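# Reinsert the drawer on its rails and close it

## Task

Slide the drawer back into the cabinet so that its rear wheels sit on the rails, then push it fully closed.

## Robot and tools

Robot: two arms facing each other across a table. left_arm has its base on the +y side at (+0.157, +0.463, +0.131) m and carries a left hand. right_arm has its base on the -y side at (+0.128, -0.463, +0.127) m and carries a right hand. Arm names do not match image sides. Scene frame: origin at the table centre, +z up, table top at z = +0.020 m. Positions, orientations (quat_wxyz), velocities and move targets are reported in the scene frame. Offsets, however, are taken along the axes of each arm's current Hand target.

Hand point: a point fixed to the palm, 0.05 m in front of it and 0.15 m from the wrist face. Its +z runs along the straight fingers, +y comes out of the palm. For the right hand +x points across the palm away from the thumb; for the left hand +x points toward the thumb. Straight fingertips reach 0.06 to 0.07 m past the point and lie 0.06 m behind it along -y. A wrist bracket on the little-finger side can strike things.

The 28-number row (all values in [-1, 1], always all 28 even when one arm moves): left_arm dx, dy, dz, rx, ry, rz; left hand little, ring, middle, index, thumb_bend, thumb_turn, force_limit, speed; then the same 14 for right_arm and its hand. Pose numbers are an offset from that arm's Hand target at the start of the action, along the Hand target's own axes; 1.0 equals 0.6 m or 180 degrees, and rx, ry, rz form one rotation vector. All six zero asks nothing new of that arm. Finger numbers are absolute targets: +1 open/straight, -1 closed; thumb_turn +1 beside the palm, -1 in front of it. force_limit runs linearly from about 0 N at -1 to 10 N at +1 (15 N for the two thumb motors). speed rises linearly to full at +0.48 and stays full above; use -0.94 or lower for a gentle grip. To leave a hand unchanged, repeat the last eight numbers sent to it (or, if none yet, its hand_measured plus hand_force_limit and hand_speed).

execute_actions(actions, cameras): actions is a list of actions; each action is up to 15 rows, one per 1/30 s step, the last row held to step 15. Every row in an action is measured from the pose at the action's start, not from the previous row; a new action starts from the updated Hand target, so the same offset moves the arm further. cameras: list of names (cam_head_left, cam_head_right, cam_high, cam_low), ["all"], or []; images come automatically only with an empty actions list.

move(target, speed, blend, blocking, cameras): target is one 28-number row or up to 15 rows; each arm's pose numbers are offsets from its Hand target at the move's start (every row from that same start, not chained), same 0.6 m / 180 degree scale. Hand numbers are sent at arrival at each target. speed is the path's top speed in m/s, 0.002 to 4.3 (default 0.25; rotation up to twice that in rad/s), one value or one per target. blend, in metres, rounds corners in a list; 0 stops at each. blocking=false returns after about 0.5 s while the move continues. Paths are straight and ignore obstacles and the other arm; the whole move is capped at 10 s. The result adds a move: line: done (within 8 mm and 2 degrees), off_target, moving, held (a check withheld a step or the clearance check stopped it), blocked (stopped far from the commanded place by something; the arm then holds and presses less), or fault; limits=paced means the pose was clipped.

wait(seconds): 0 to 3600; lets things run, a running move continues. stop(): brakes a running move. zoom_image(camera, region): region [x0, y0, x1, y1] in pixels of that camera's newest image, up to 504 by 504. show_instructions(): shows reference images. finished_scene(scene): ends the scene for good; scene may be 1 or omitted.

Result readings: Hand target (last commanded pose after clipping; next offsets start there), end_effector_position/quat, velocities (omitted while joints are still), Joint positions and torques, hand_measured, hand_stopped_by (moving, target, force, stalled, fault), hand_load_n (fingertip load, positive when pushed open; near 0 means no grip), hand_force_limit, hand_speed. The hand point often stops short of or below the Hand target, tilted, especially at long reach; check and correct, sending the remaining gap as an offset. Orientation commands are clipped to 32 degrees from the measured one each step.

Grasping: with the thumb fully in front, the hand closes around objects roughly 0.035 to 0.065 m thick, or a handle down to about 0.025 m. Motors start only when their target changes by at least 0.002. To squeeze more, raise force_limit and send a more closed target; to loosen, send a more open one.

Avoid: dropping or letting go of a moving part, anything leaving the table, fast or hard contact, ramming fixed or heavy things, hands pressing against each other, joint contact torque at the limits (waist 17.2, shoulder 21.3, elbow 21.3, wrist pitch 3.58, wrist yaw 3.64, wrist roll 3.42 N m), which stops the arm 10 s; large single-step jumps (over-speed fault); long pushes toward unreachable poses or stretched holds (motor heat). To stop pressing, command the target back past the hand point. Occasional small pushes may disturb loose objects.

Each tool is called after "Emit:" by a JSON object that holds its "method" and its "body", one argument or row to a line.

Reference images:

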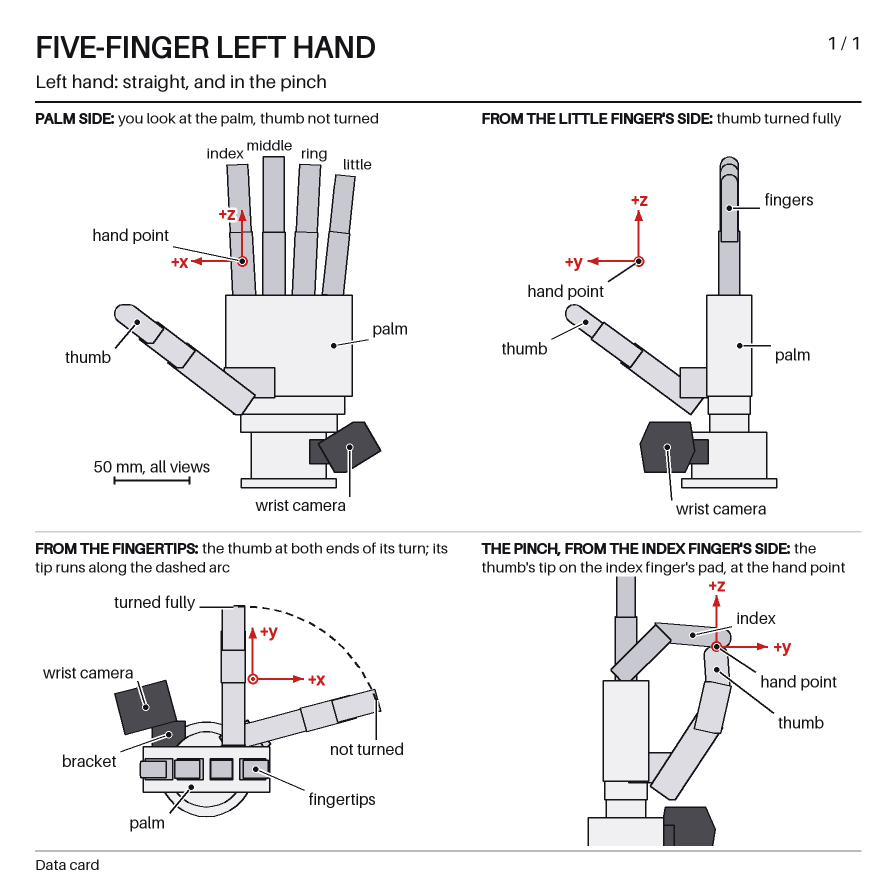

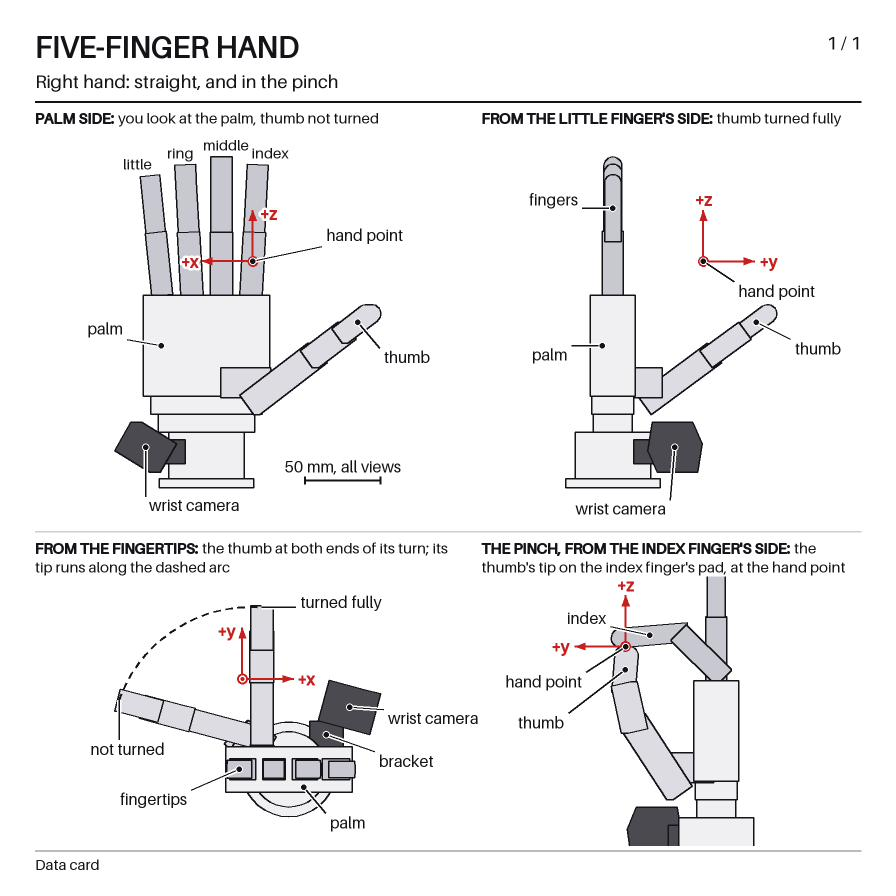

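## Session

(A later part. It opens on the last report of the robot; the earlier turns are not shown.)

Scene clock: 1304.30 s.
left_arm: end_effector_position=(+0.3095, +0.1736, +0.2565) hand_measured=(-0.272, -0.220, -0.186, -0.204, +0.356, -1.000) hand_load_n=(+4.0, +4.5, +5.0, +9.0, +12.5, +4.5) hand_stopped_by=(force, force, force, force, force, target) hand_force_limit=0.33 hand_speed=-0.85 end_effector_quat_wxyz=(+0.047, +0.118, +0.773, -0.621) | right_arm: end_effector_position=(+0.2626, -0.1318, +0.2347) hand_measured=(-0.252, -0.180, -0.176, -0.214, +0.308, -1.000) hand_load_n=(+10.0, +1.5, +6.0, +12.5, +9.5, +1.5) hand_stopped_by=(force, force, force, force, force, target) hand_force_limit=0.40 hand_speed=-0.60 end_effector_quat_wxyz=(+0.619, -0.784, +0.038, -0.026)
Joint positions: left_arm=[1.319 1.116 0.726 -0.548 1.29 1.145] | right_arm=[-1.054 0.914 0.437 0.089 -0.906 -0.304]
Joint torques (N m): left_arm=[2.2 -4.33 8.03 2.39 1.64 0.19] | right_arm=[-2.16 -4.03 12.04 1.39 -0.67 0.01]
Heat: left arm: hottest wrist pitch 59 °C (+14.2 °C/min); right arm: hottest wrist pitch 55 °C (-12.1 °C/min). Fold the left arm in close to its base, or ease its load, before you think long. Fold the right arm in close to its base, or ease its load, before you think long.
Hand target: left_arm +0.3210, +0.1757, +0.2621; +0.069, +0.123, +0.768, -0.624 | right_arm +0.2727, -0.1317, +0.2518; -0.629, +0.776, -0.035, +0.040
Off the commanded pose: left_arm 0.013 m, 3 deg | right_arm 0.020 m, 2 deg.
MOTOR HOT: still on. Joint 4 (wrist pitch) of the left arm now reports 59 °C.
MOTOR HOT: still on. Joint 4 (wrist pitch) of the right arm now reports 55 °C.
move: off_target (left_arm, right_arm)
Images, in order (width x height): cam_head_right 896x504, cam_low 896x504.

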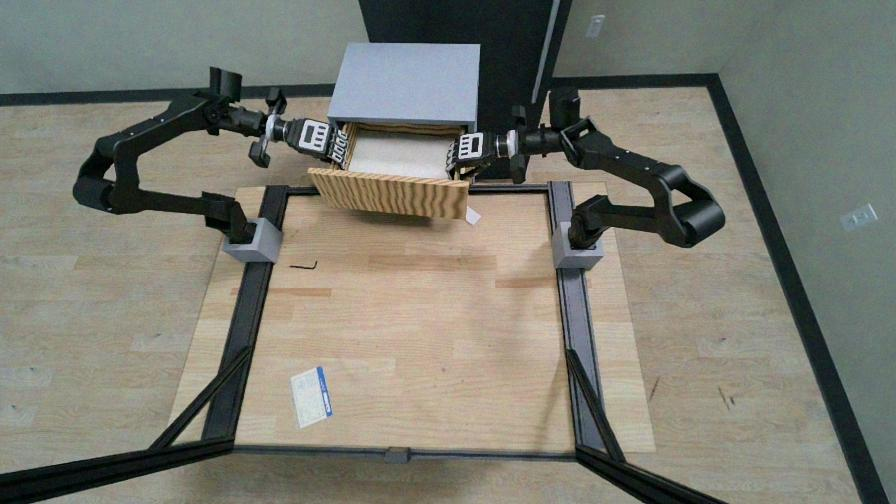

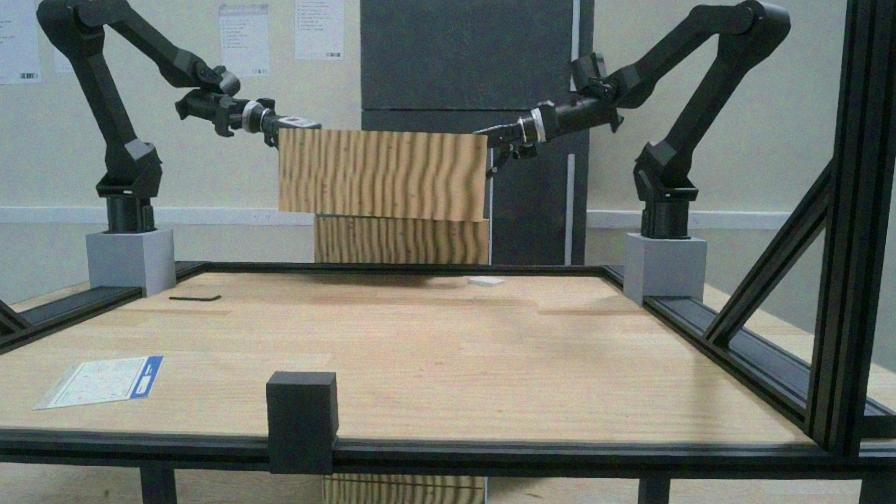

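Emit:
{"method": "move", "body": {
  "target": [0.0065,0.0236,0.0053,0,0,0,-0.65,-0.65,-0.6,-0.6,-0.6,-1,0.33,-0.85,0.0083,-0.0003,0.0006,0,0,0,-0.65,-0.65,-0.65,-0.65,-0.6,-1,0.4,-0.6],
  "speed": 0.03,
  "cameras": ["cam_low","cam_head_right"]
}}

Emit:
{"method": "zoom_image", "body": {
  "camera": "cam_head_right",
  "region": [290, 90, 510, 240]
}}

Emit:
{"method": "zoom_image", "body": {
  "camera": "cam_low",
  "region": [260, 90, 520, 250]
}}

Scene clock: 1336.20 s.
left_arm: end_effector_position=(+0.3102, +0.1723, +0.2489) hand_measured=(-0.272, -0.220, -0.186, -0.204, +0.356, -1.000) hand_load_n=(+2.5, +4.0, +5.0, +10.5, +12.5, +5.0) hand_stopped_by=(force, force, force, force, force, target) hand_force_limit=0.33 hand_speed=-0.85 end_effector_quat_wxyz=(+0.053, +0.125, +0.768, -0.626) | right_arm: end_effector_position=(+0.2671, -0.1328, +0.2324) hand_measured=(-0.252, -0.180, -0.176, -0.214, +0.308, -1.000) hand_load_n=(+9.5, +1.0, +4.5, +9.0, +13.0, +0.5) hand_stopped_by=(force, force, force, force, force, target) hand_force_limit=0.40 hand_speed=-0.60 end_effector_quat_wxyz=(+0.617, -0.786, +0.037, -0.027)
Joint positions: left_arm=[1.32 1.118 0.681 -0.479 1.302 1.145] | right_arm=[-1.069 0.938 0.446 0.089 -0.918 -0.323]
Joint torques (N m): left_arm=[2.11 -3.06 6.89 2.22 1.11 0.19] | right_arm=[-2.18 -4.08 12.29 1.74 -0.76 0.37]
Heat: left arm: hottest wrist pitch 55 °C (+3.0 °C/min); right arm: hottest elbow 57 °C (+11.1 °C/min). Fold the left arm in close to its base, or ease its load, before you think long. Fold the right arm in close to its base, or ease its load, before you think long.
Hand target: left_arm +0.3210, +0.1757, +0.2470; +0.069, +0.122, +0.768, -0.624 | right_arm +0.2778, -0.1319, +0.2519; -0.629, +0.776, -0.035, +0.040
Off the commanded pose: left_arm 0.011 m, 2 deg | right_arm 0.022 m, 2 deg.
MOTOR HOT: still on. Joint 4 (wrist pitch) of the left arm now reports 55 °C.
MOTOR HOT: still on. Joint 3 (elbow) of the right arm now reports 57 °C.
move: off_target (left_arm, right_arm)
Images, in order (width x height): cam_head_right 896x504, cam_low 896x504.

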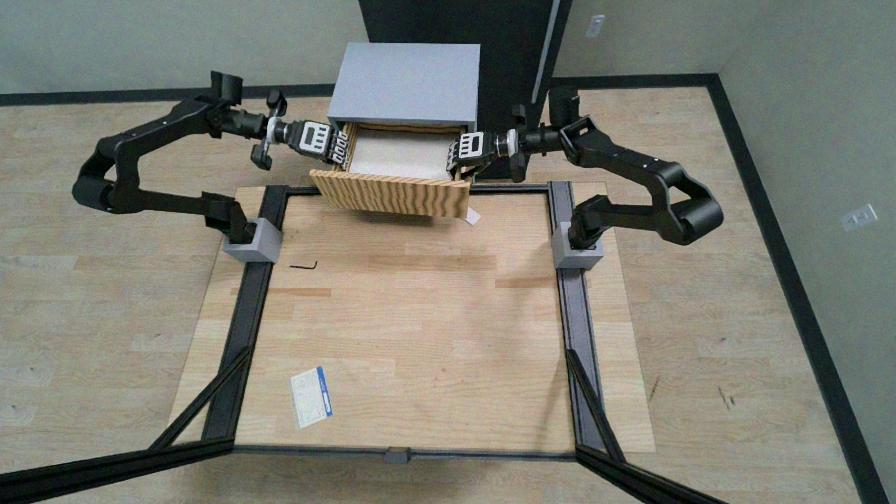

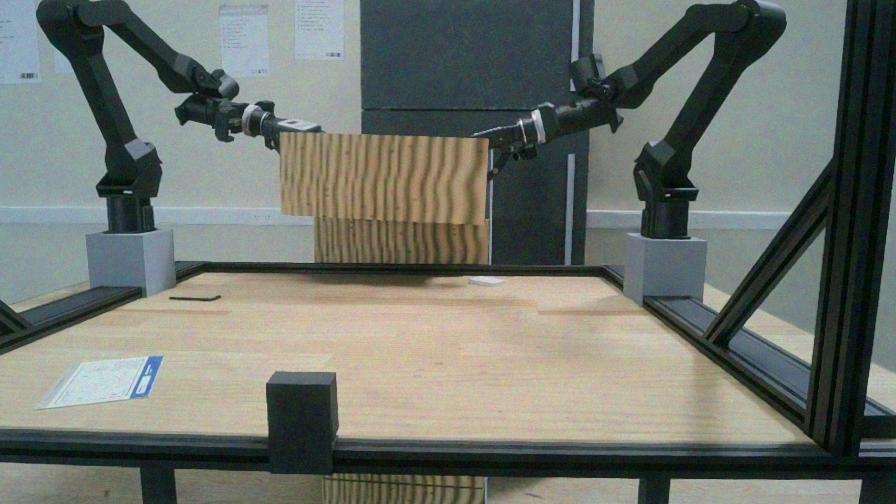

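Scaled by 2.291 from the camera's image (finer frame: 1280x720).

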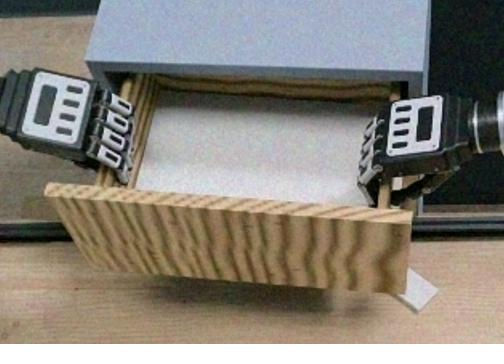

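Scaled by 1.938 from the camera's image (finer frame: 1280x720).

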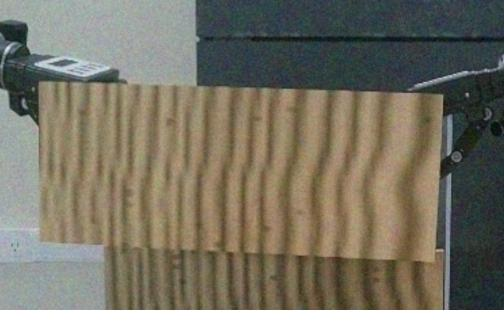

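Emit:
{"method": "move", "body": {
  "target": [0.0043,0.0157,0.0035,0,0,0,-0.65,-0.65,-0.6,-0.6,-0.6,-1,0.33,-0.85,0.0090,-0.0085,-0.0014,0,0,0,-0.65,-0.65,-0.65,-0.65,-0.6,-1,0.4,-0.6],
  "speed": 0.03,
  "cameras": ["cam_low","cam_head_right"]
}}

Emit:
{"method": "zoom_image", "body": {
  "camera": "cam_head_right",
  "region": [290, 90, 510, 240]
}}

Emit:
{"method": "zoom_image", "body": {
  "camera": "cam_low",
  "region": [260, 90, 520, 250]
}}

Scene clock: 1359.17 s.
left_arm: end_effector_position=(+0.3116, +0.1717, +0.2424) hand_measured=(-0.272, -0.220, -0.186, -0.204, +0.356, -1.000) hand_load_n=(+1.5, +3.5, +5.0, +12.0, +12.0, +4.5) hand_stopped_by=(force, force, force, force, force, target) hand_force_limit=0.33 hand_speed=-0.85 end_effector_quat_wxyz=(+0.057, +0.129, +0.765, -0.628) | right_arm: end_effector_position=(+0.2716, -0.1332, +0.2350) hand_measured=(-0.252, -0.180, -0.176, -0.214, +0.308, -1.000) hand_load_n=(+11.5, +1.0, +4.5, +8.5, +14.0, +0.0) hand_stopped_by=(force, force, force, force, force, target) hand_force_limit=0.40 hand_speed=-0.60 end_effector_quat_wxyz=(+0.616, -0.787, +0.039, -0.024)
Joint positions: left_arm=[1.322 1.126 0.651 -0.428 1.308 1.145] | right_arm=[-1.084 0.959 0.469 0.074 -0.932 -0.33]
Joint torques (N m): left_arm=[1.92 -2.64 6.33 1.88 0.87 0.17] | right_arm=[-2.21 -4.49 12.99 1.58 -0.8 0.32]
Heat: left arm: hottest wrist pitch 53 °C (-6.1 °C/min); right arm: hottest wrist pitch 57 °C (+1.0 °C/min). Fold the left arm in close to its base, or ease its load, before you think long. Fold the right arm in close to its base, or ease its load, before you think long.
Hand target: left_arm +0.3210, +0.1757, +0.2369; +0.069, +0.122, +0.768, -0.624 | right_arm +0.2831, -0.1322, +0.2573; -0.629, +0.776, -0.035, +0.040
Off the commanded pose: left_arm 0.012 m, 2 deg | right_arm 0.025 m, 3 deg.
MOTOR HOT: still on. Joint 4 (wrist pitch) of the left arm now reports 53 °C.
MOTOR HOT: still on. Joint 4 (wrist pitch) of the right arm now reports 57 °C.
move: off_target (left_arm, right_arm)
Images, in order (width x height): cam_head_right 896x504, cam_low 896x504.

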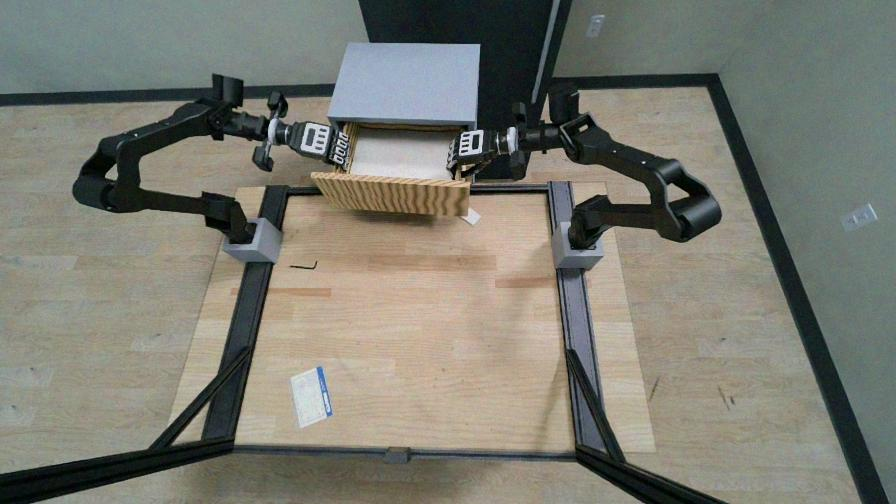

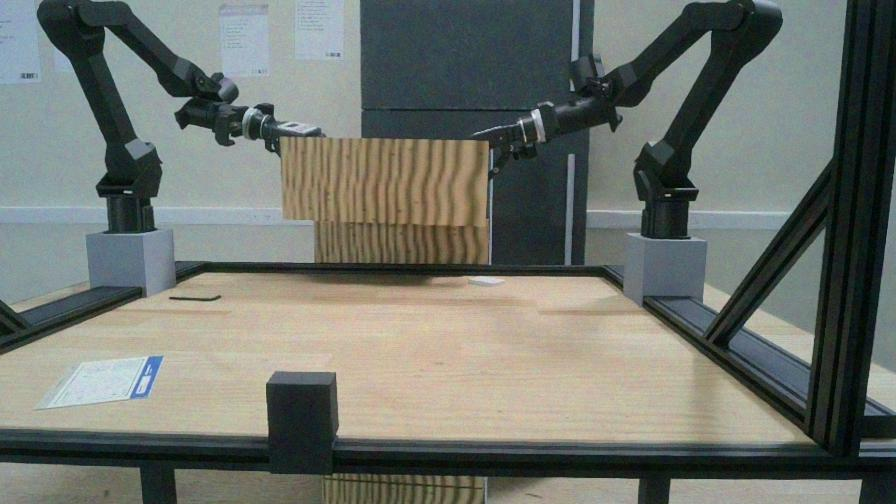

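Scaled by 2.291 from the camera's image (finer frame: 1280x720).

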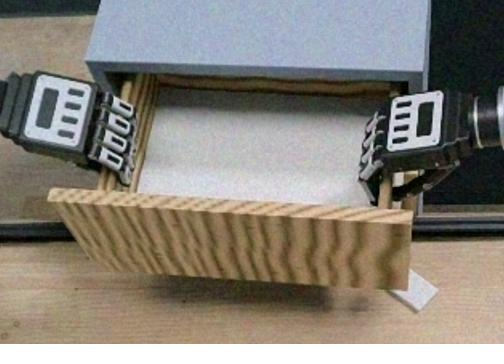

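Scaled by 1.938 from the camera's image (finer frame: 1280x720).

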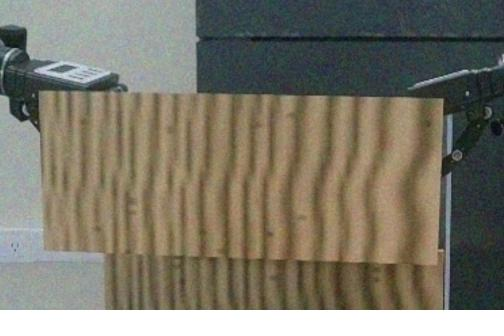

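Emit:
{"method": "move", "body": {
  "target": [0,0,0,0,0,0,-0.65,-0.65,-0.6,-0.6,-0.6,-1,0.33,-0.85,0.0103,-0.0163,-0.0024,0,0,0,-0.65,-0.65,-0.65,-0.65,-0.6,-1,0.4,-0.6],
  "speed": 0.03
}}

Emit:
{"method": "execute_actions", "body": {
  "actions": [
    [[0,0,0,0,0,0,0.0,0.0,0.0,0.0,1.0,-1,0.33,-0.3,0,0,0,0,0,0,-0.65,-0.65,-0.65,-0.65,-0.6,-1,0.4,-0.6]],
    [[0,0,0,0,0,0,0.0,0.0,0.0,0.0,1.0,-1,0.33,-0.3,0,0,0,0,0,0,-0.65,-0.65,-0.65,-0.65,-0.6,-1,0.4,-0.6]]
  ],
  "cameras": ["cam_low","cam_head_right"]
}}

Emit:
{"method": "zoom_image", "body": {
  "camera": "cam_low",
  "region": [260, 90, 520, 250]
}}

Emit:
{"method": "zoom_image", "body": {
  "camera": "cam_head_right",
  "region": [290, 90, 510, 240]
}}

Scene clock: 1376.70 s.
left_arm: end_effector_position=(+0.3124, +0.1718, +0.2420) hand_measured=(-0.272, -0.220, -0.186, -0.204, +0.356, -1.000) hand_load_n=(+0.0, +2.5, +4.5, +11.5, +12.0, +4.5) hand_stopped_by=(force, force, force, force, force, target) hand_force_limit=0.33 hand_speed=-0.85 end_effector_quat_wxyz=(+0.059, +0.129, +0.765, -0.628) | right_arm: end_effector_position=(+0.2735, -0.1334, +0.2427) hand_measured=(-0.252, -0.180, -0.176, -0.214, +0.310, -1.000) hand_load_n=(+10.0, +0.5, +3.5, +8.0, +14.5, +0.0) hand_stopped_by=(force, force, force, force, force, target) hand_force_limit=0.40 hand_speed=-0.60 end_effector_quat_wxyz=(+0.615, -0.788, +0.040, -0.017)
Joint positions: left_arm=[1.323 1.127 0.65 -0.423 1.308 1.145] | right_arm=[-1.099 0.975 0.513 0.028 -0.953 -0.338]
Joint torques (N m): left_arm=[1.82 -2.86 6.41 1.67 0.85 0.15] | right_arm=[-2.38 -4.54 13.63 1.82 -0.61 0.25]
Heat: left arm: hottest wrist pitch 50 °C (-7.0 °C/min); right arm: hottest wrist pitch 54 °C (-1.0 °C/min). Fold the left arm in close to its base, or ease its load, before you think long. Fold the right arm in close to its base, or ease its load, before you think long.
Hand target: left_arm +0.3210, +0.1757, +0.2369; +0.069, +0.122, +0.769, -0.624 | right_arm +0.2891, -0.1323, +0.2671; -0.629, +0.776, -0.035, +0.040
Off the commanded pose: left_arm 0.011 m, 2 deg | right_arm 0.029 m, 3 deg.
MOTOR HOT: still on. Joint 4 (wrist pitch) of the left arm now reports 50 °C.
MOTOR HOT: still on. Joint 4 (wrist pitch) of the right arm now reports 54 °C.
move: off_target (right_arm)

Scene clock: 1378.00 s.
left_arm: end_effector_position=(+0.3210, +0.1757, +0.2402) hand_measured=(+0.000, +0.000, +0.000, +0.000, +1.000, -1.000) hand_load_n=(+0.0, +0.0, +0.0, +0.0, +0.0, +0.0) hand_stopped_by=(target, target, target, target, target, target) hand_force_limit=0.33 hand_speed=-0.30 end_effector_quat_wxyz=(+0.069, +0.121, +0.769, -0.624) | right_arm: end_effector_position=(+0.2725, -0.1344, +0.2394) hand_measured=(-0.252, -0.180, -0.178, -0.214, +0.310, -1.000) hand_load_n=(+19.0, +3.0, +3.0, +5.0, +17.5, -2.0) hand_stopped_by=(force, force, force, force, force, target) hand_force_limit=0.40 hand_speed=-0.60 end_effector_quat_wxyz=(+0.612, -0.790, +0.044, -0.012)
Joint positions: left_arm=[1.344 1.128 0.65 -0.419 1.297 1.145] | right_arm=[-1.101 0.983 0.513 0.017 -0.956 -0.341]
Joint torques (N m): left_arm=[0.03 -2.89 6.44 1.4 1.27 0.15] | right_arm=[-2.15 -5.55 13.57 2.33 -0.56 0.32]
Heat: left arm: hottest wrist pitch 50 °C (-7.0 °C/min); right arm: hottest wrist pitch 55 °C (+0.0 °C/min). Fold the left arm in close to its base, or ease its load, before you think long. Fold the right arm in close to its base, or ease its load, before you think long.
Hand target: left_arm +0.3210, +0.1758, +0.2370; +0.069, +0.122, +0.768, -0.624 | right_arm +0.2890, -0.1322, +0.2671; -0.629, +0.776, -0.035, +0.040
Off the commanded pose: left_arm 0.003 m, 0 deg | right_arm 0.032 m, 4 deg.
MOTOR HOT: still on. Joint 4 (wrist pitch) of the left arm now reports 50 °C.
MOTOR HOT: still on. Joint 4 (wrist pitch) of the right arm now reports 55 °C.
Images, in order (width x height): cam_head_right 896x504, cam_low 896x504.

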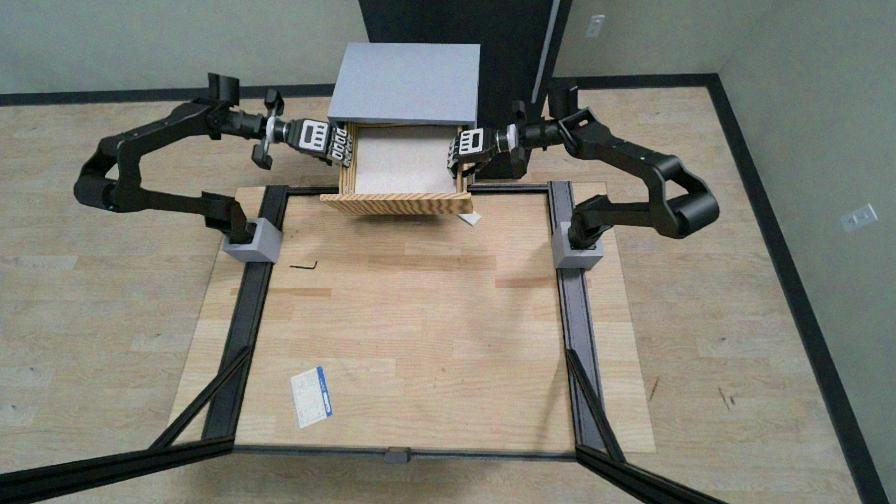

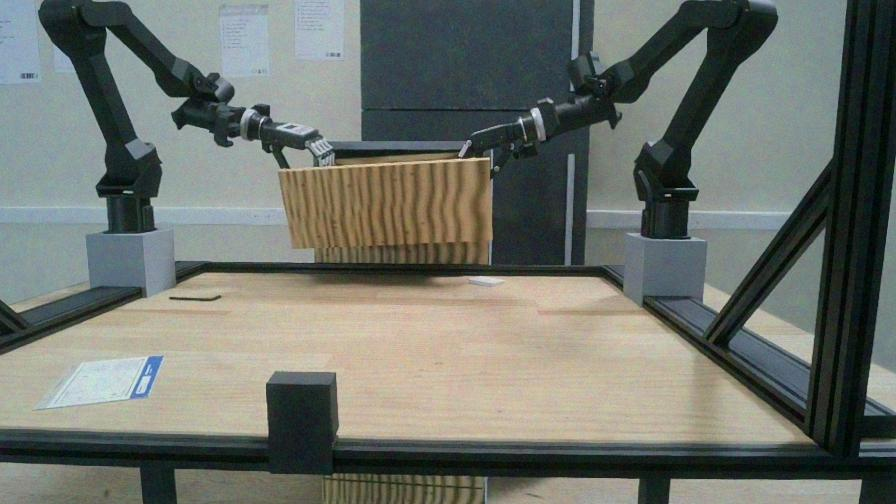

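Scaled by 1.938 from the camera's image (finer frame: 1280x720).

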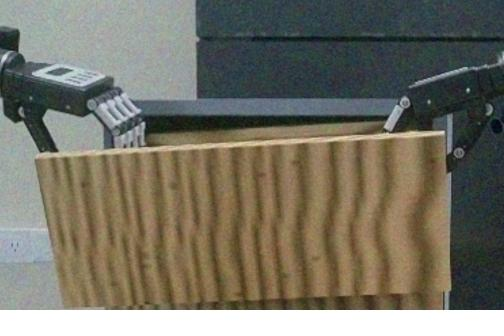

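Scaled by 2.291 from the camera's image (finer frame: 1280x720).

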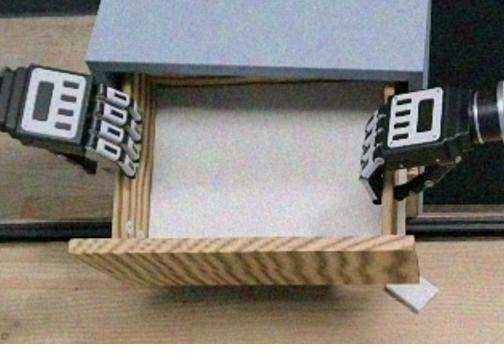

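Emit:
{"method": "move", "body": {
  "target": [
    [0.0720,-0.0242,0.0195,0,0,0,0.0,0.0,0.0,0.0,1.0,-1,0.33,-0.3,0,0,0,0,0,0,-0.65,-0.65,-0.65,-0.65,-0.6,-1,0.4,-0.6],
    [0.0897,0.0403,0.0340,0,0,0,0.0,0.0,0.0,0.0,1.0,-1,0.33,-0.3,0,0,0,0,0,0,-0.65,-0.65,-0.65,-0.65,-0.6,-1,0.4,-0.6]
  ],
  "speed": 0.06,
  "cameras": ["cam_low","cam_head_right","cam_high"]
}}

Emit:
{"method": "zoom_image", "body": {
  "camera": "cam_low",
  "region": [260, 90, 520, 250]
}}

Emit:
{"method": "zoom_image", "body": {
  "camera": "cam_head_right",
  "region": [290, 90, 510, 240]
}}

Emit:
{"method": "zoom_image", "body": {
  "camera": "cam_high",
  "region": [340, 240, 640, 480]
}}

Scene clock: 1392.70 s.
left_arm: end_effector_position=(+0.2773, +0.1657, +0.2011) hand_measured=(+0.000, +0.000, +0.000, +0.000, +1.000, -1.000) hand_load_n=(+0.0, +0.0, +0.0, +0.0, +0.0, +0.0) hand_stopped_by=(target, target, target, target, target, target) hand_force_limit=0.33 hand_speed=-0.30 end_effector_quat_wxyz=(+0.075, +0.128, +0.766, -0.625) | right_arm: end_effector_position=(+0.2725, -0.1344, +0.2394) hand_measured=(-0.252, -0.180, -0.178, -0.214, +0.310, -1.000) hand_load_n=(+18.5, +3.5, +3.0, +5.0, +17.5, -2.0) hand_stopped_by=(force, force, force, force, force, target) hand_force_limit=0.40 hand_speed=-0.60 end_effector_quat_wxyz=(+0.612, -0.790, +0.044, -0.012)
Joint positions: left_arm=[1.219 0.925 0.342 -0.042 1.209 0.878] | right_arm=[-1.101 0.983 0.513 0.017 -0.956 -0.341]
Joint torques (N m): left_arm=[-0.24 -1.42 6 1.95 0.75 -0.12] | right_arm=[-2.15 -5.55 13.56 2.33 -0.56 0.33]
Heat: left arm: hottest wrist pitch 50 °C (-6.0 °C/min); right arm: hottest wrist pitch 64 °C (+9.0 °C/min). Heating fast: the right arm's wrist pitch motor: a push or a pull is the cause, and it goes on while you think. Ease it with your next call, before anything else. Fold the left arm in close to its base, or ease its load, before you think long.
Hand target: left_arm +0.2750, +0.1659, +0.1959; +0.069, +0.122, +0.769, -0.624 | right_arm +0.2890, -0.1322, +0.2671; -0.629, +0.776, -0.035, +0.040
Off the commanded pose: left_arm 0.006 m, 1 deg | right_arm 0.032 m, 4 deg.
MOTOR HOT: still on. Joint 4 (wrist pitch) of the left arm now reports 50 °C.
MOTOR HOT: still on. Joint 4 (wrist pitch) of the right arm now reports 64 °C.
move: done
Images, in order (width x height): cam_head_right 896x504, cam_high 896x504, cam_low 896x504.

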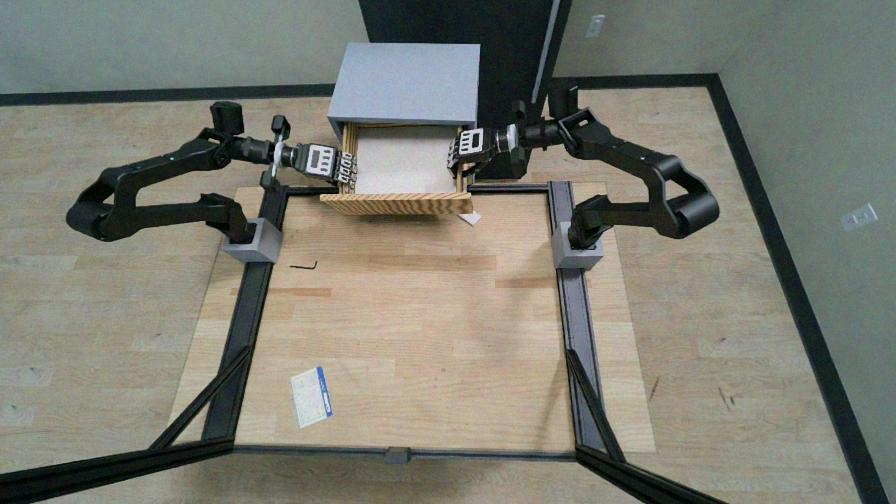

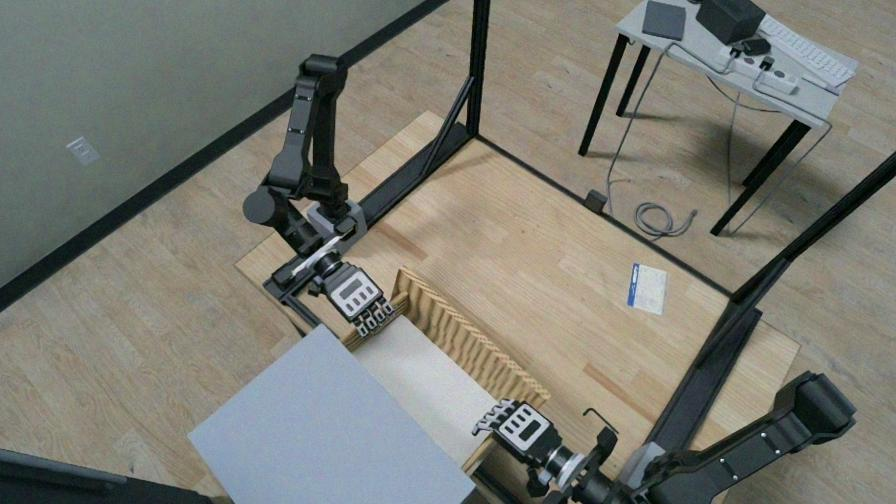

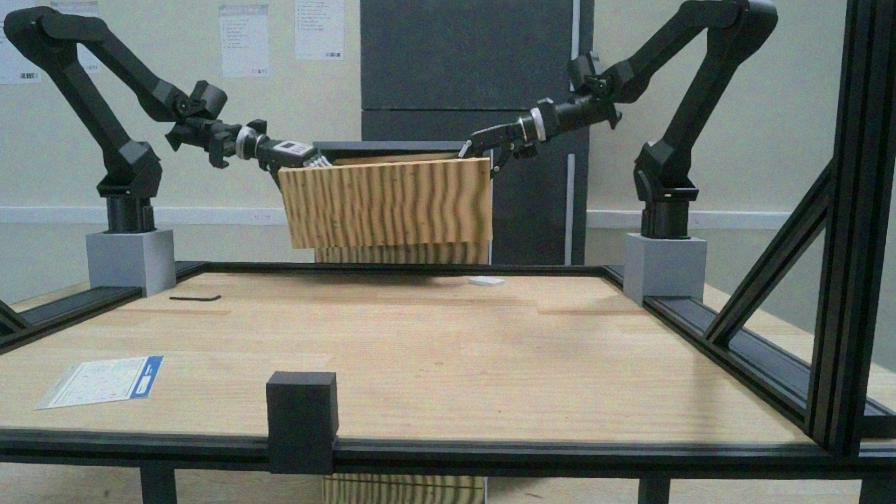

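Scaled by 1.938 from the camera's image (finer frame: 1280x720).

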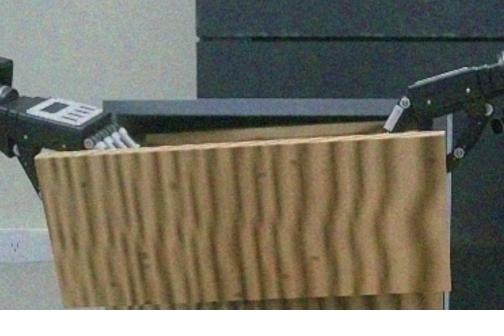

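Scaled by 2.291 from the camera's image (finer frame: 1280x720).

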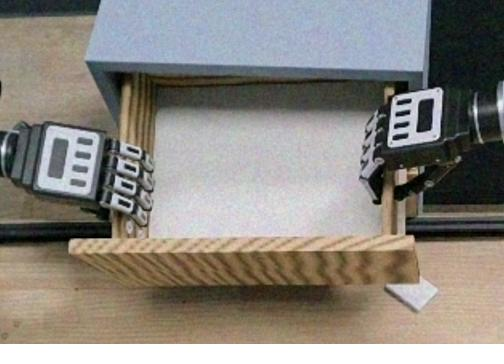

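Scaled by 1.680 from the camera's image (finer frame: 1280x720).

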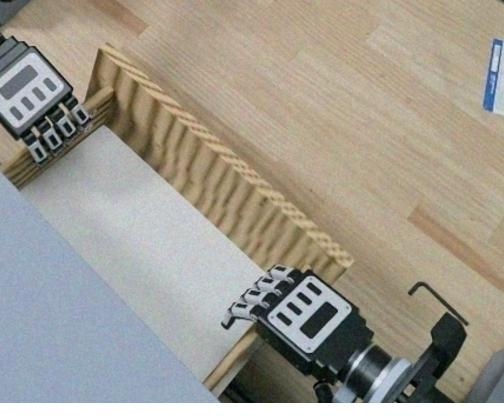

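Emit:
{"method": "execute_actions", "body": {
  "actions": [
    [[0,0,0,0,0,0,-0.65,-0.65,-0.65,-0.65,-0.6,-1,0.4,-0.6,0,0,0,0,0,0,-0.65,-0.65,-0.65,-0.65,-0.6,-1,0.4,-0.6]],
    [[0,0,0,0,0,0,-0.65,-0.65,-0.65,-0.65,-0.6,-1,0.4,-0.6,0,0,0,0,0,0,-0.65,-0.65,-0.65,-0.65,-0.6,-1,0.4,-0.6]],
    [[0,0,0,0,0,0,-0.65,-0.65,-0.65,-0.65,-0.6,-1,0.4,-0.6,0,0,0,0,0,0,-0.65,-0.65,-0.65,-0.65,-0.6,-1,0.4,-0.6]]
  ],
  "cameras": ["cam_head_right"]
}}

Scene clock: 1398.27 s.
left_arm: end_effector_position=(+0.2780, +0.1637, +0.2009) hand_measured=(-0.474, -0.362, -0.290, -0.290, +0.552, -1.000) hand_load_n=(+9.0, +6.5, +4.0, +4.0, +11.0, +1.0) hand_stopped_by=(force, force, force, force, force, target) hand_force_limit=0.40 hand_speed=-0.60 end_effector_quat_wxyz=(+0.078, +0.133, +0.766, -0.624) | right_arm: end_effector_position=(+0.2662, -0.1333, +0.2412) hand_measured=(-0.252, -0.180, -0.178, -0.214, +0.310, -1.000) hand_load_n=(+13.0, +0.5, +3.0, +9.5, +16.0, +0.0) hand_stopped_by=(force, force, force, force, force, target) hand_force_limit=0.40 hand_speed=-0.60 end_effector_quat_wxyz=(+0.614, -0.788, +0.046, +0.001)
Joint positions: left_arm=[1.207 0.93 0.341 -0.023 1.199 0.876] | right_arm=[-1.097 0.983 0.513 0.016 -0.972 -0.323]
Joint torques (N m): left_arm=[0.67 -1.97 5.97 1.1 1.04 -0.2] | right_arm=[-2.54 -5.77 13.61 2.25 -0.09 -0.07]
Heat: left arm: hottest wrist pitch 50 °C (-5.1 °C/min); right arm: hottest wrist pitch 66 °C (+10.1 °C/min). Fold the left arm in close to its base, or ease its load, before you think long. Fold the right arm in close to its base, or ease its load, before you think long.
Hand target: left_arm +0.2750, +0.1659, +0.1959; +0.069, +0.122, +0.768, -0.624 | right_arm +0.2891, -0.1322, +0.2671; -0.629, +0.776, -0.035, +0.040
Off the commanded pose: left_arm 0.006 m, 2 deg | right_arm 0.035 m, 5 deg.
MOTOR HOT: still on. Joint 4 (wrist pitch) of the left arm now reports 50 °C.
MOTOR HOT: still on. Joint 4 (wrist pitch) of the right arm now reports 66 °C.

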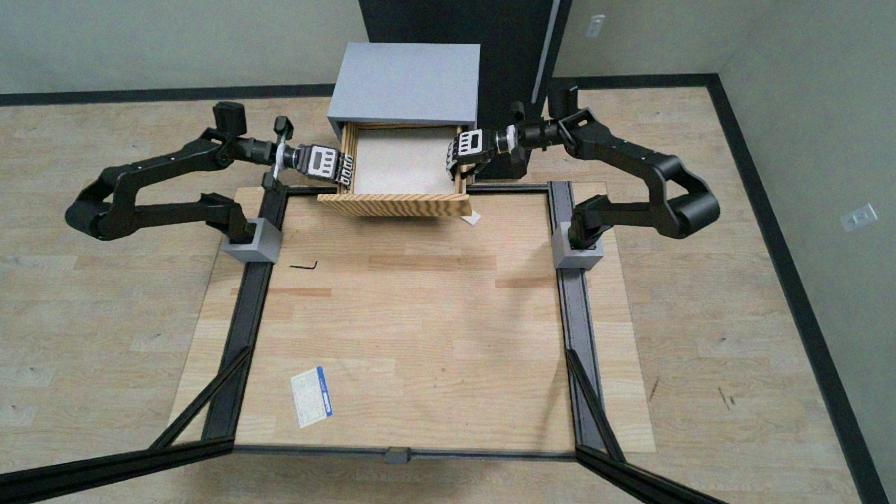

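Emit:
{"method": "move", "body": {
  "target": [-0.0146,-0.0534,-0.0120,0.0028,0.0139,-0.0652,-0.65,-0.65,-0.65,-0.65,-0.6,-1,0.4,-0.6,0,0,0,0,0,0,-0.65,-0.65,-0.65,-0.65,-0.6,-1,0.4,-0.6],
  "speed": 0.04,
  "cameras": ["cam_low","cam_head_right"]
}}

Emit:
{"method": "zoom_image", "body": {
  "camera": "cam_low",
  "region": [260, 90, 520, 250]
}}

Emit:
{"method": "zoom_image", "body": {
  "camera": "cam_head_right",
  "region": [290, 90, 510, 240]
}}

Scene clock: 1408.10 s.
left_arm: end_effector_position=(+0.2762, +0.1652, +0.2193) hand_measured=(-0.474, -0.362, -0.290, -0.290, +0.552, -1.000) hand_load_n=(+12.0, +8.5, +4.5, +2.0, +10.0, -1.0) hand_stopped_by=(force, force, force, force, force, target) hand_force_limit=0.40 hand_speed=-0.60 end_effector_quat_wxyz=(-0.001, +0.067, +0.782, -0.619) | right_arm: end_effector_position=(+0.2648, -0.1331, +0.2419) hand_measured=(-0.252, -0.180, -0.178, -0.214, +0.310, -1.000) hand_load_n=(+12.0, +1.0, +3.5, +9.5, +15.5, +0.0) hand_stopped_by=(force, force, force, force, force, target) hand_force_limit=0.40 hand_speed=-0.60 end_effector_quat_wxyz=(+0.614, -0.788, +0.046, +0.004)
Joint positions: left_arm=[1.234 1.039 0.506 -0.25 1.235 0.838] | right_arm=[-1.097 0.983 0.513 0.016 -0.976 -0.318]
Joint torques (N m): left_arm=[1.66 -2.89 9.41 0 2.46 -0.65] | right_arm=[-2.53 -5.79 13.63 2.23 -0.08 -0.23]
Heat: left arm: hottest wrist pitch 47 °C (-7.1 °C/min); right arm: hottest wrist pitch 68 °C (+11.2 °C/min). Fold the right arm in close to its base, or ease its load, before you think long.
Hand target: left_arm +0.2749, +0.1659, +0.2300; -0.012, +0.057, +0.776, -0.629 | right_arm +0.2891, -0.1322, +0.2671; -0.629, +0.776, -0.035, +0.040
Off the commanded pose: left_arm 0.011 m, 2 deg | right_arm 0.035 m, 6 deg.
MOTOR HOT: still on. Joint 4 (wrist pitch) of the right arm now reports 68 °C.
MOTOR HOT: cleared for the motors of the left arm.
move: off_target (left_arm)
Images, in order (width x height): cam_head_right 896x504, cam_low 896x504.

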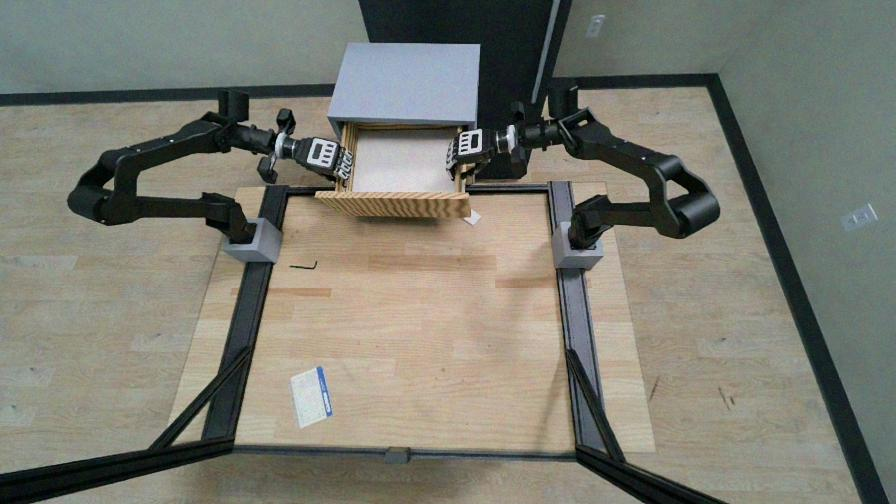

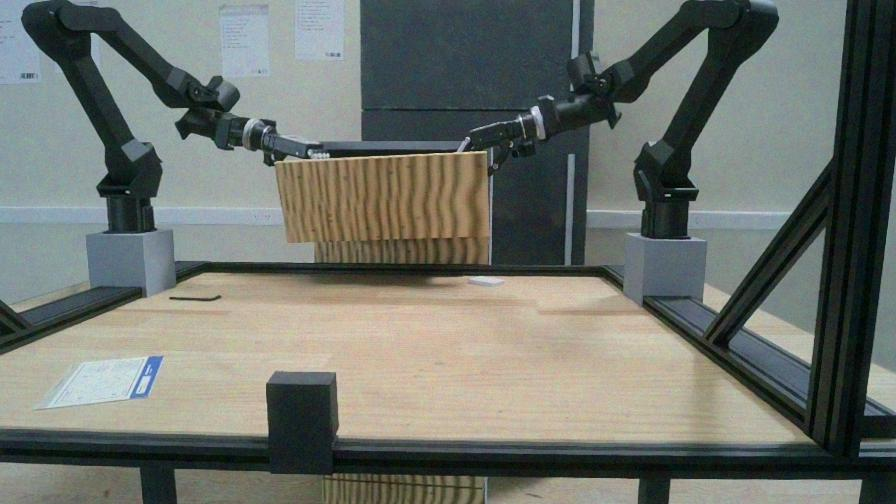

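Scaled by 1.938 from the camera's image (finer frame: 1280x720).

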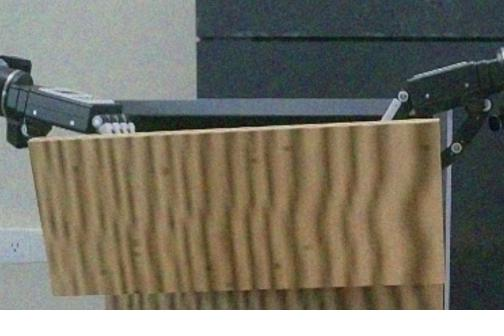

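Scaled by 2.291 from the camera's image (finer frame: 1280x720).

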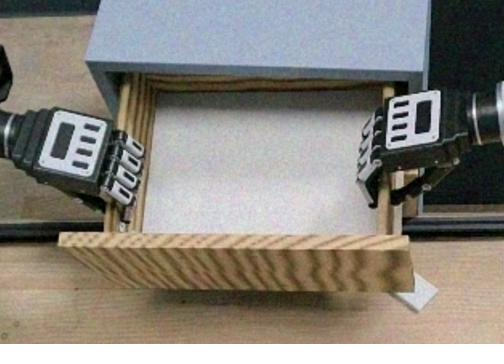

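Emit:
{"method": "move", "body": {
  "target": [-0.0019,-0.0358,-0.0077,0.0007,0.0034,-0.0163,-0.65,-0.65,-0.65,-0.65,-0.6,-1,0.4,-0.6,0.0004,-0.0196,-0.0041,0,0,0,-0.65,-0.65,-0.65,-0.65,-0.6,-1,0.4,-0.6],
  "speed": 0.04,
  "cameras": ["cam_low","cam_head_right"]
}}

Emit:
{"method": "zoom_image", "body": {
  "camera": "cam_low",
  "region": [260, 90, 520, 250]
}}

Emit:
{"method": "zoom_image", "body": {
  "camera": "cam_head_right",
  "region": [290, 90, 510, 240]
}}

Scene clock: 1416.17 s.
left_arm: end_effector_position=(+0.2774, +0.1659, +0.2362) hand_measured=(-0.472, -0.362, -0.290, -0.290, +0.552, -1.000) hand_load_n=(+17.0, +10.5, +3.5, +0.0, +10.0, -1.5) hand_stopped_by=(force, force, force, force, force, target) hand_force_limit=0.40 hand_speed=-0.60 end_effector_quat_wxyz=(-0.023, +0.042, +0.787, -0.615) | right_arm: end_effector_position=(+0.2654, -0.1322, +0.2525) hand_measured=(-0.252, -0.180, -0.178, -0.214, +0.310, -1.000) hand_load_n=(+9.5, +0.0, +3.0, +10.0, +14.5, +3.0) hand_stopped_by=(force, force, force, force, force, target) hand_force_limit=0.40 hand_speed=-0.60 end_effector_quat_wxyz=(+0.614, -0.788, +0.047, +0.008)
Joint positions: left_arm=[1.242 1.056 0.595 -0.368 1.236 0.816] | right_arm=[-1.097 0.983 0.558 -0.033 -0.979 -0.316]
Joint torques (N m): left_arm=[1.59 -3.68 10.04 -0.12 3 -0.43] | right_arm=[-2.42 -6.82 13.65 2.11 -0.05 -0.21]
Heat: left arm: hottest elbow 46 °C (+0.0 °C/min); right arm: hottest wrist pitch 69 °C (+12.2 °C/min). Fold the right arm in close to its base, or ease its load, before you think long.
Hand target: left_arm +0.2749, +0.1660, +0.2519; -0.033, +0.040, +0.776, -0.629 | right_arm +0.2891, -0.1322, +0.2792; -0.629, +0.776, -0.035, +0.040
Off the commanded pose: left_arm 0.016 m, 2 deg | right_arm 0.036 m, 6 deg.
MOTOR HOT: still on. Joint 4 (wrist pitch) of the right arm now reports 69 °C.
move: off_target (left_arm, right_arm)
Images, in order (width x height): cam_head_right 896x504, cam_low 896x504.

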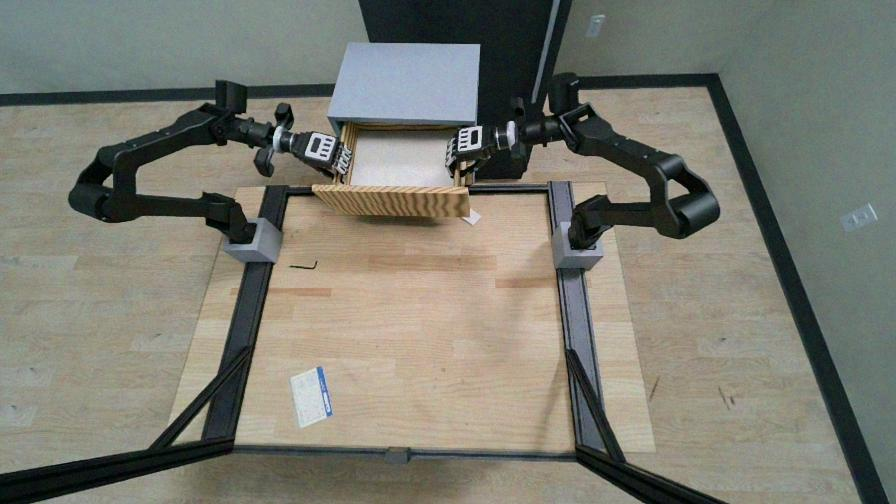

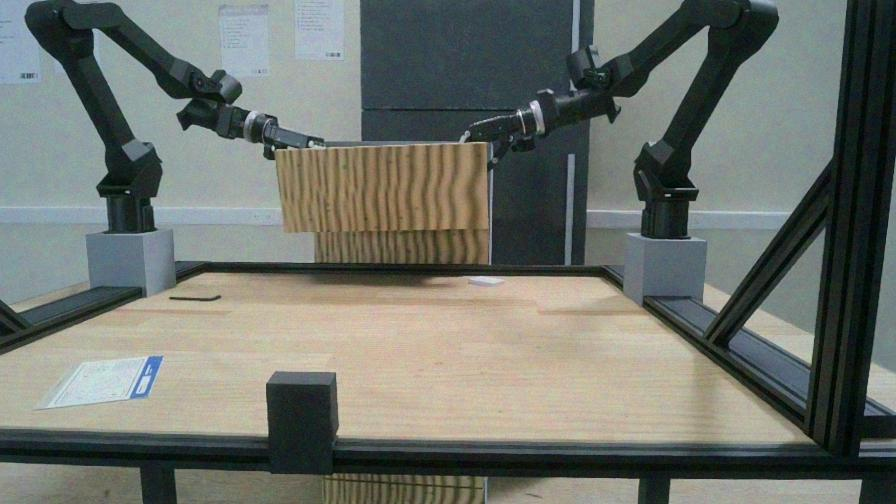

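Scaled by 1.938 from the camera's image (finer frame: 1280x720).

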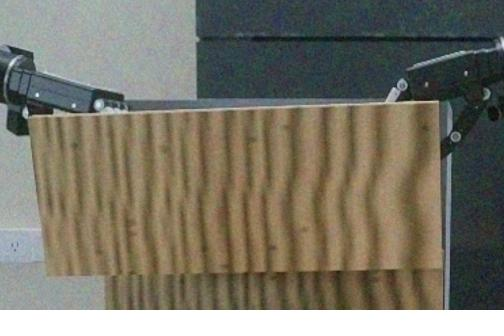

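Scaled by 2.291 from the camera's image (finer frame: 1280x720).

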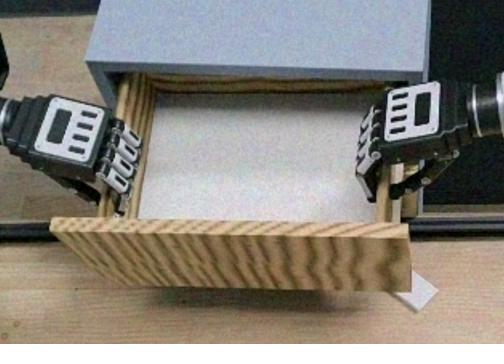

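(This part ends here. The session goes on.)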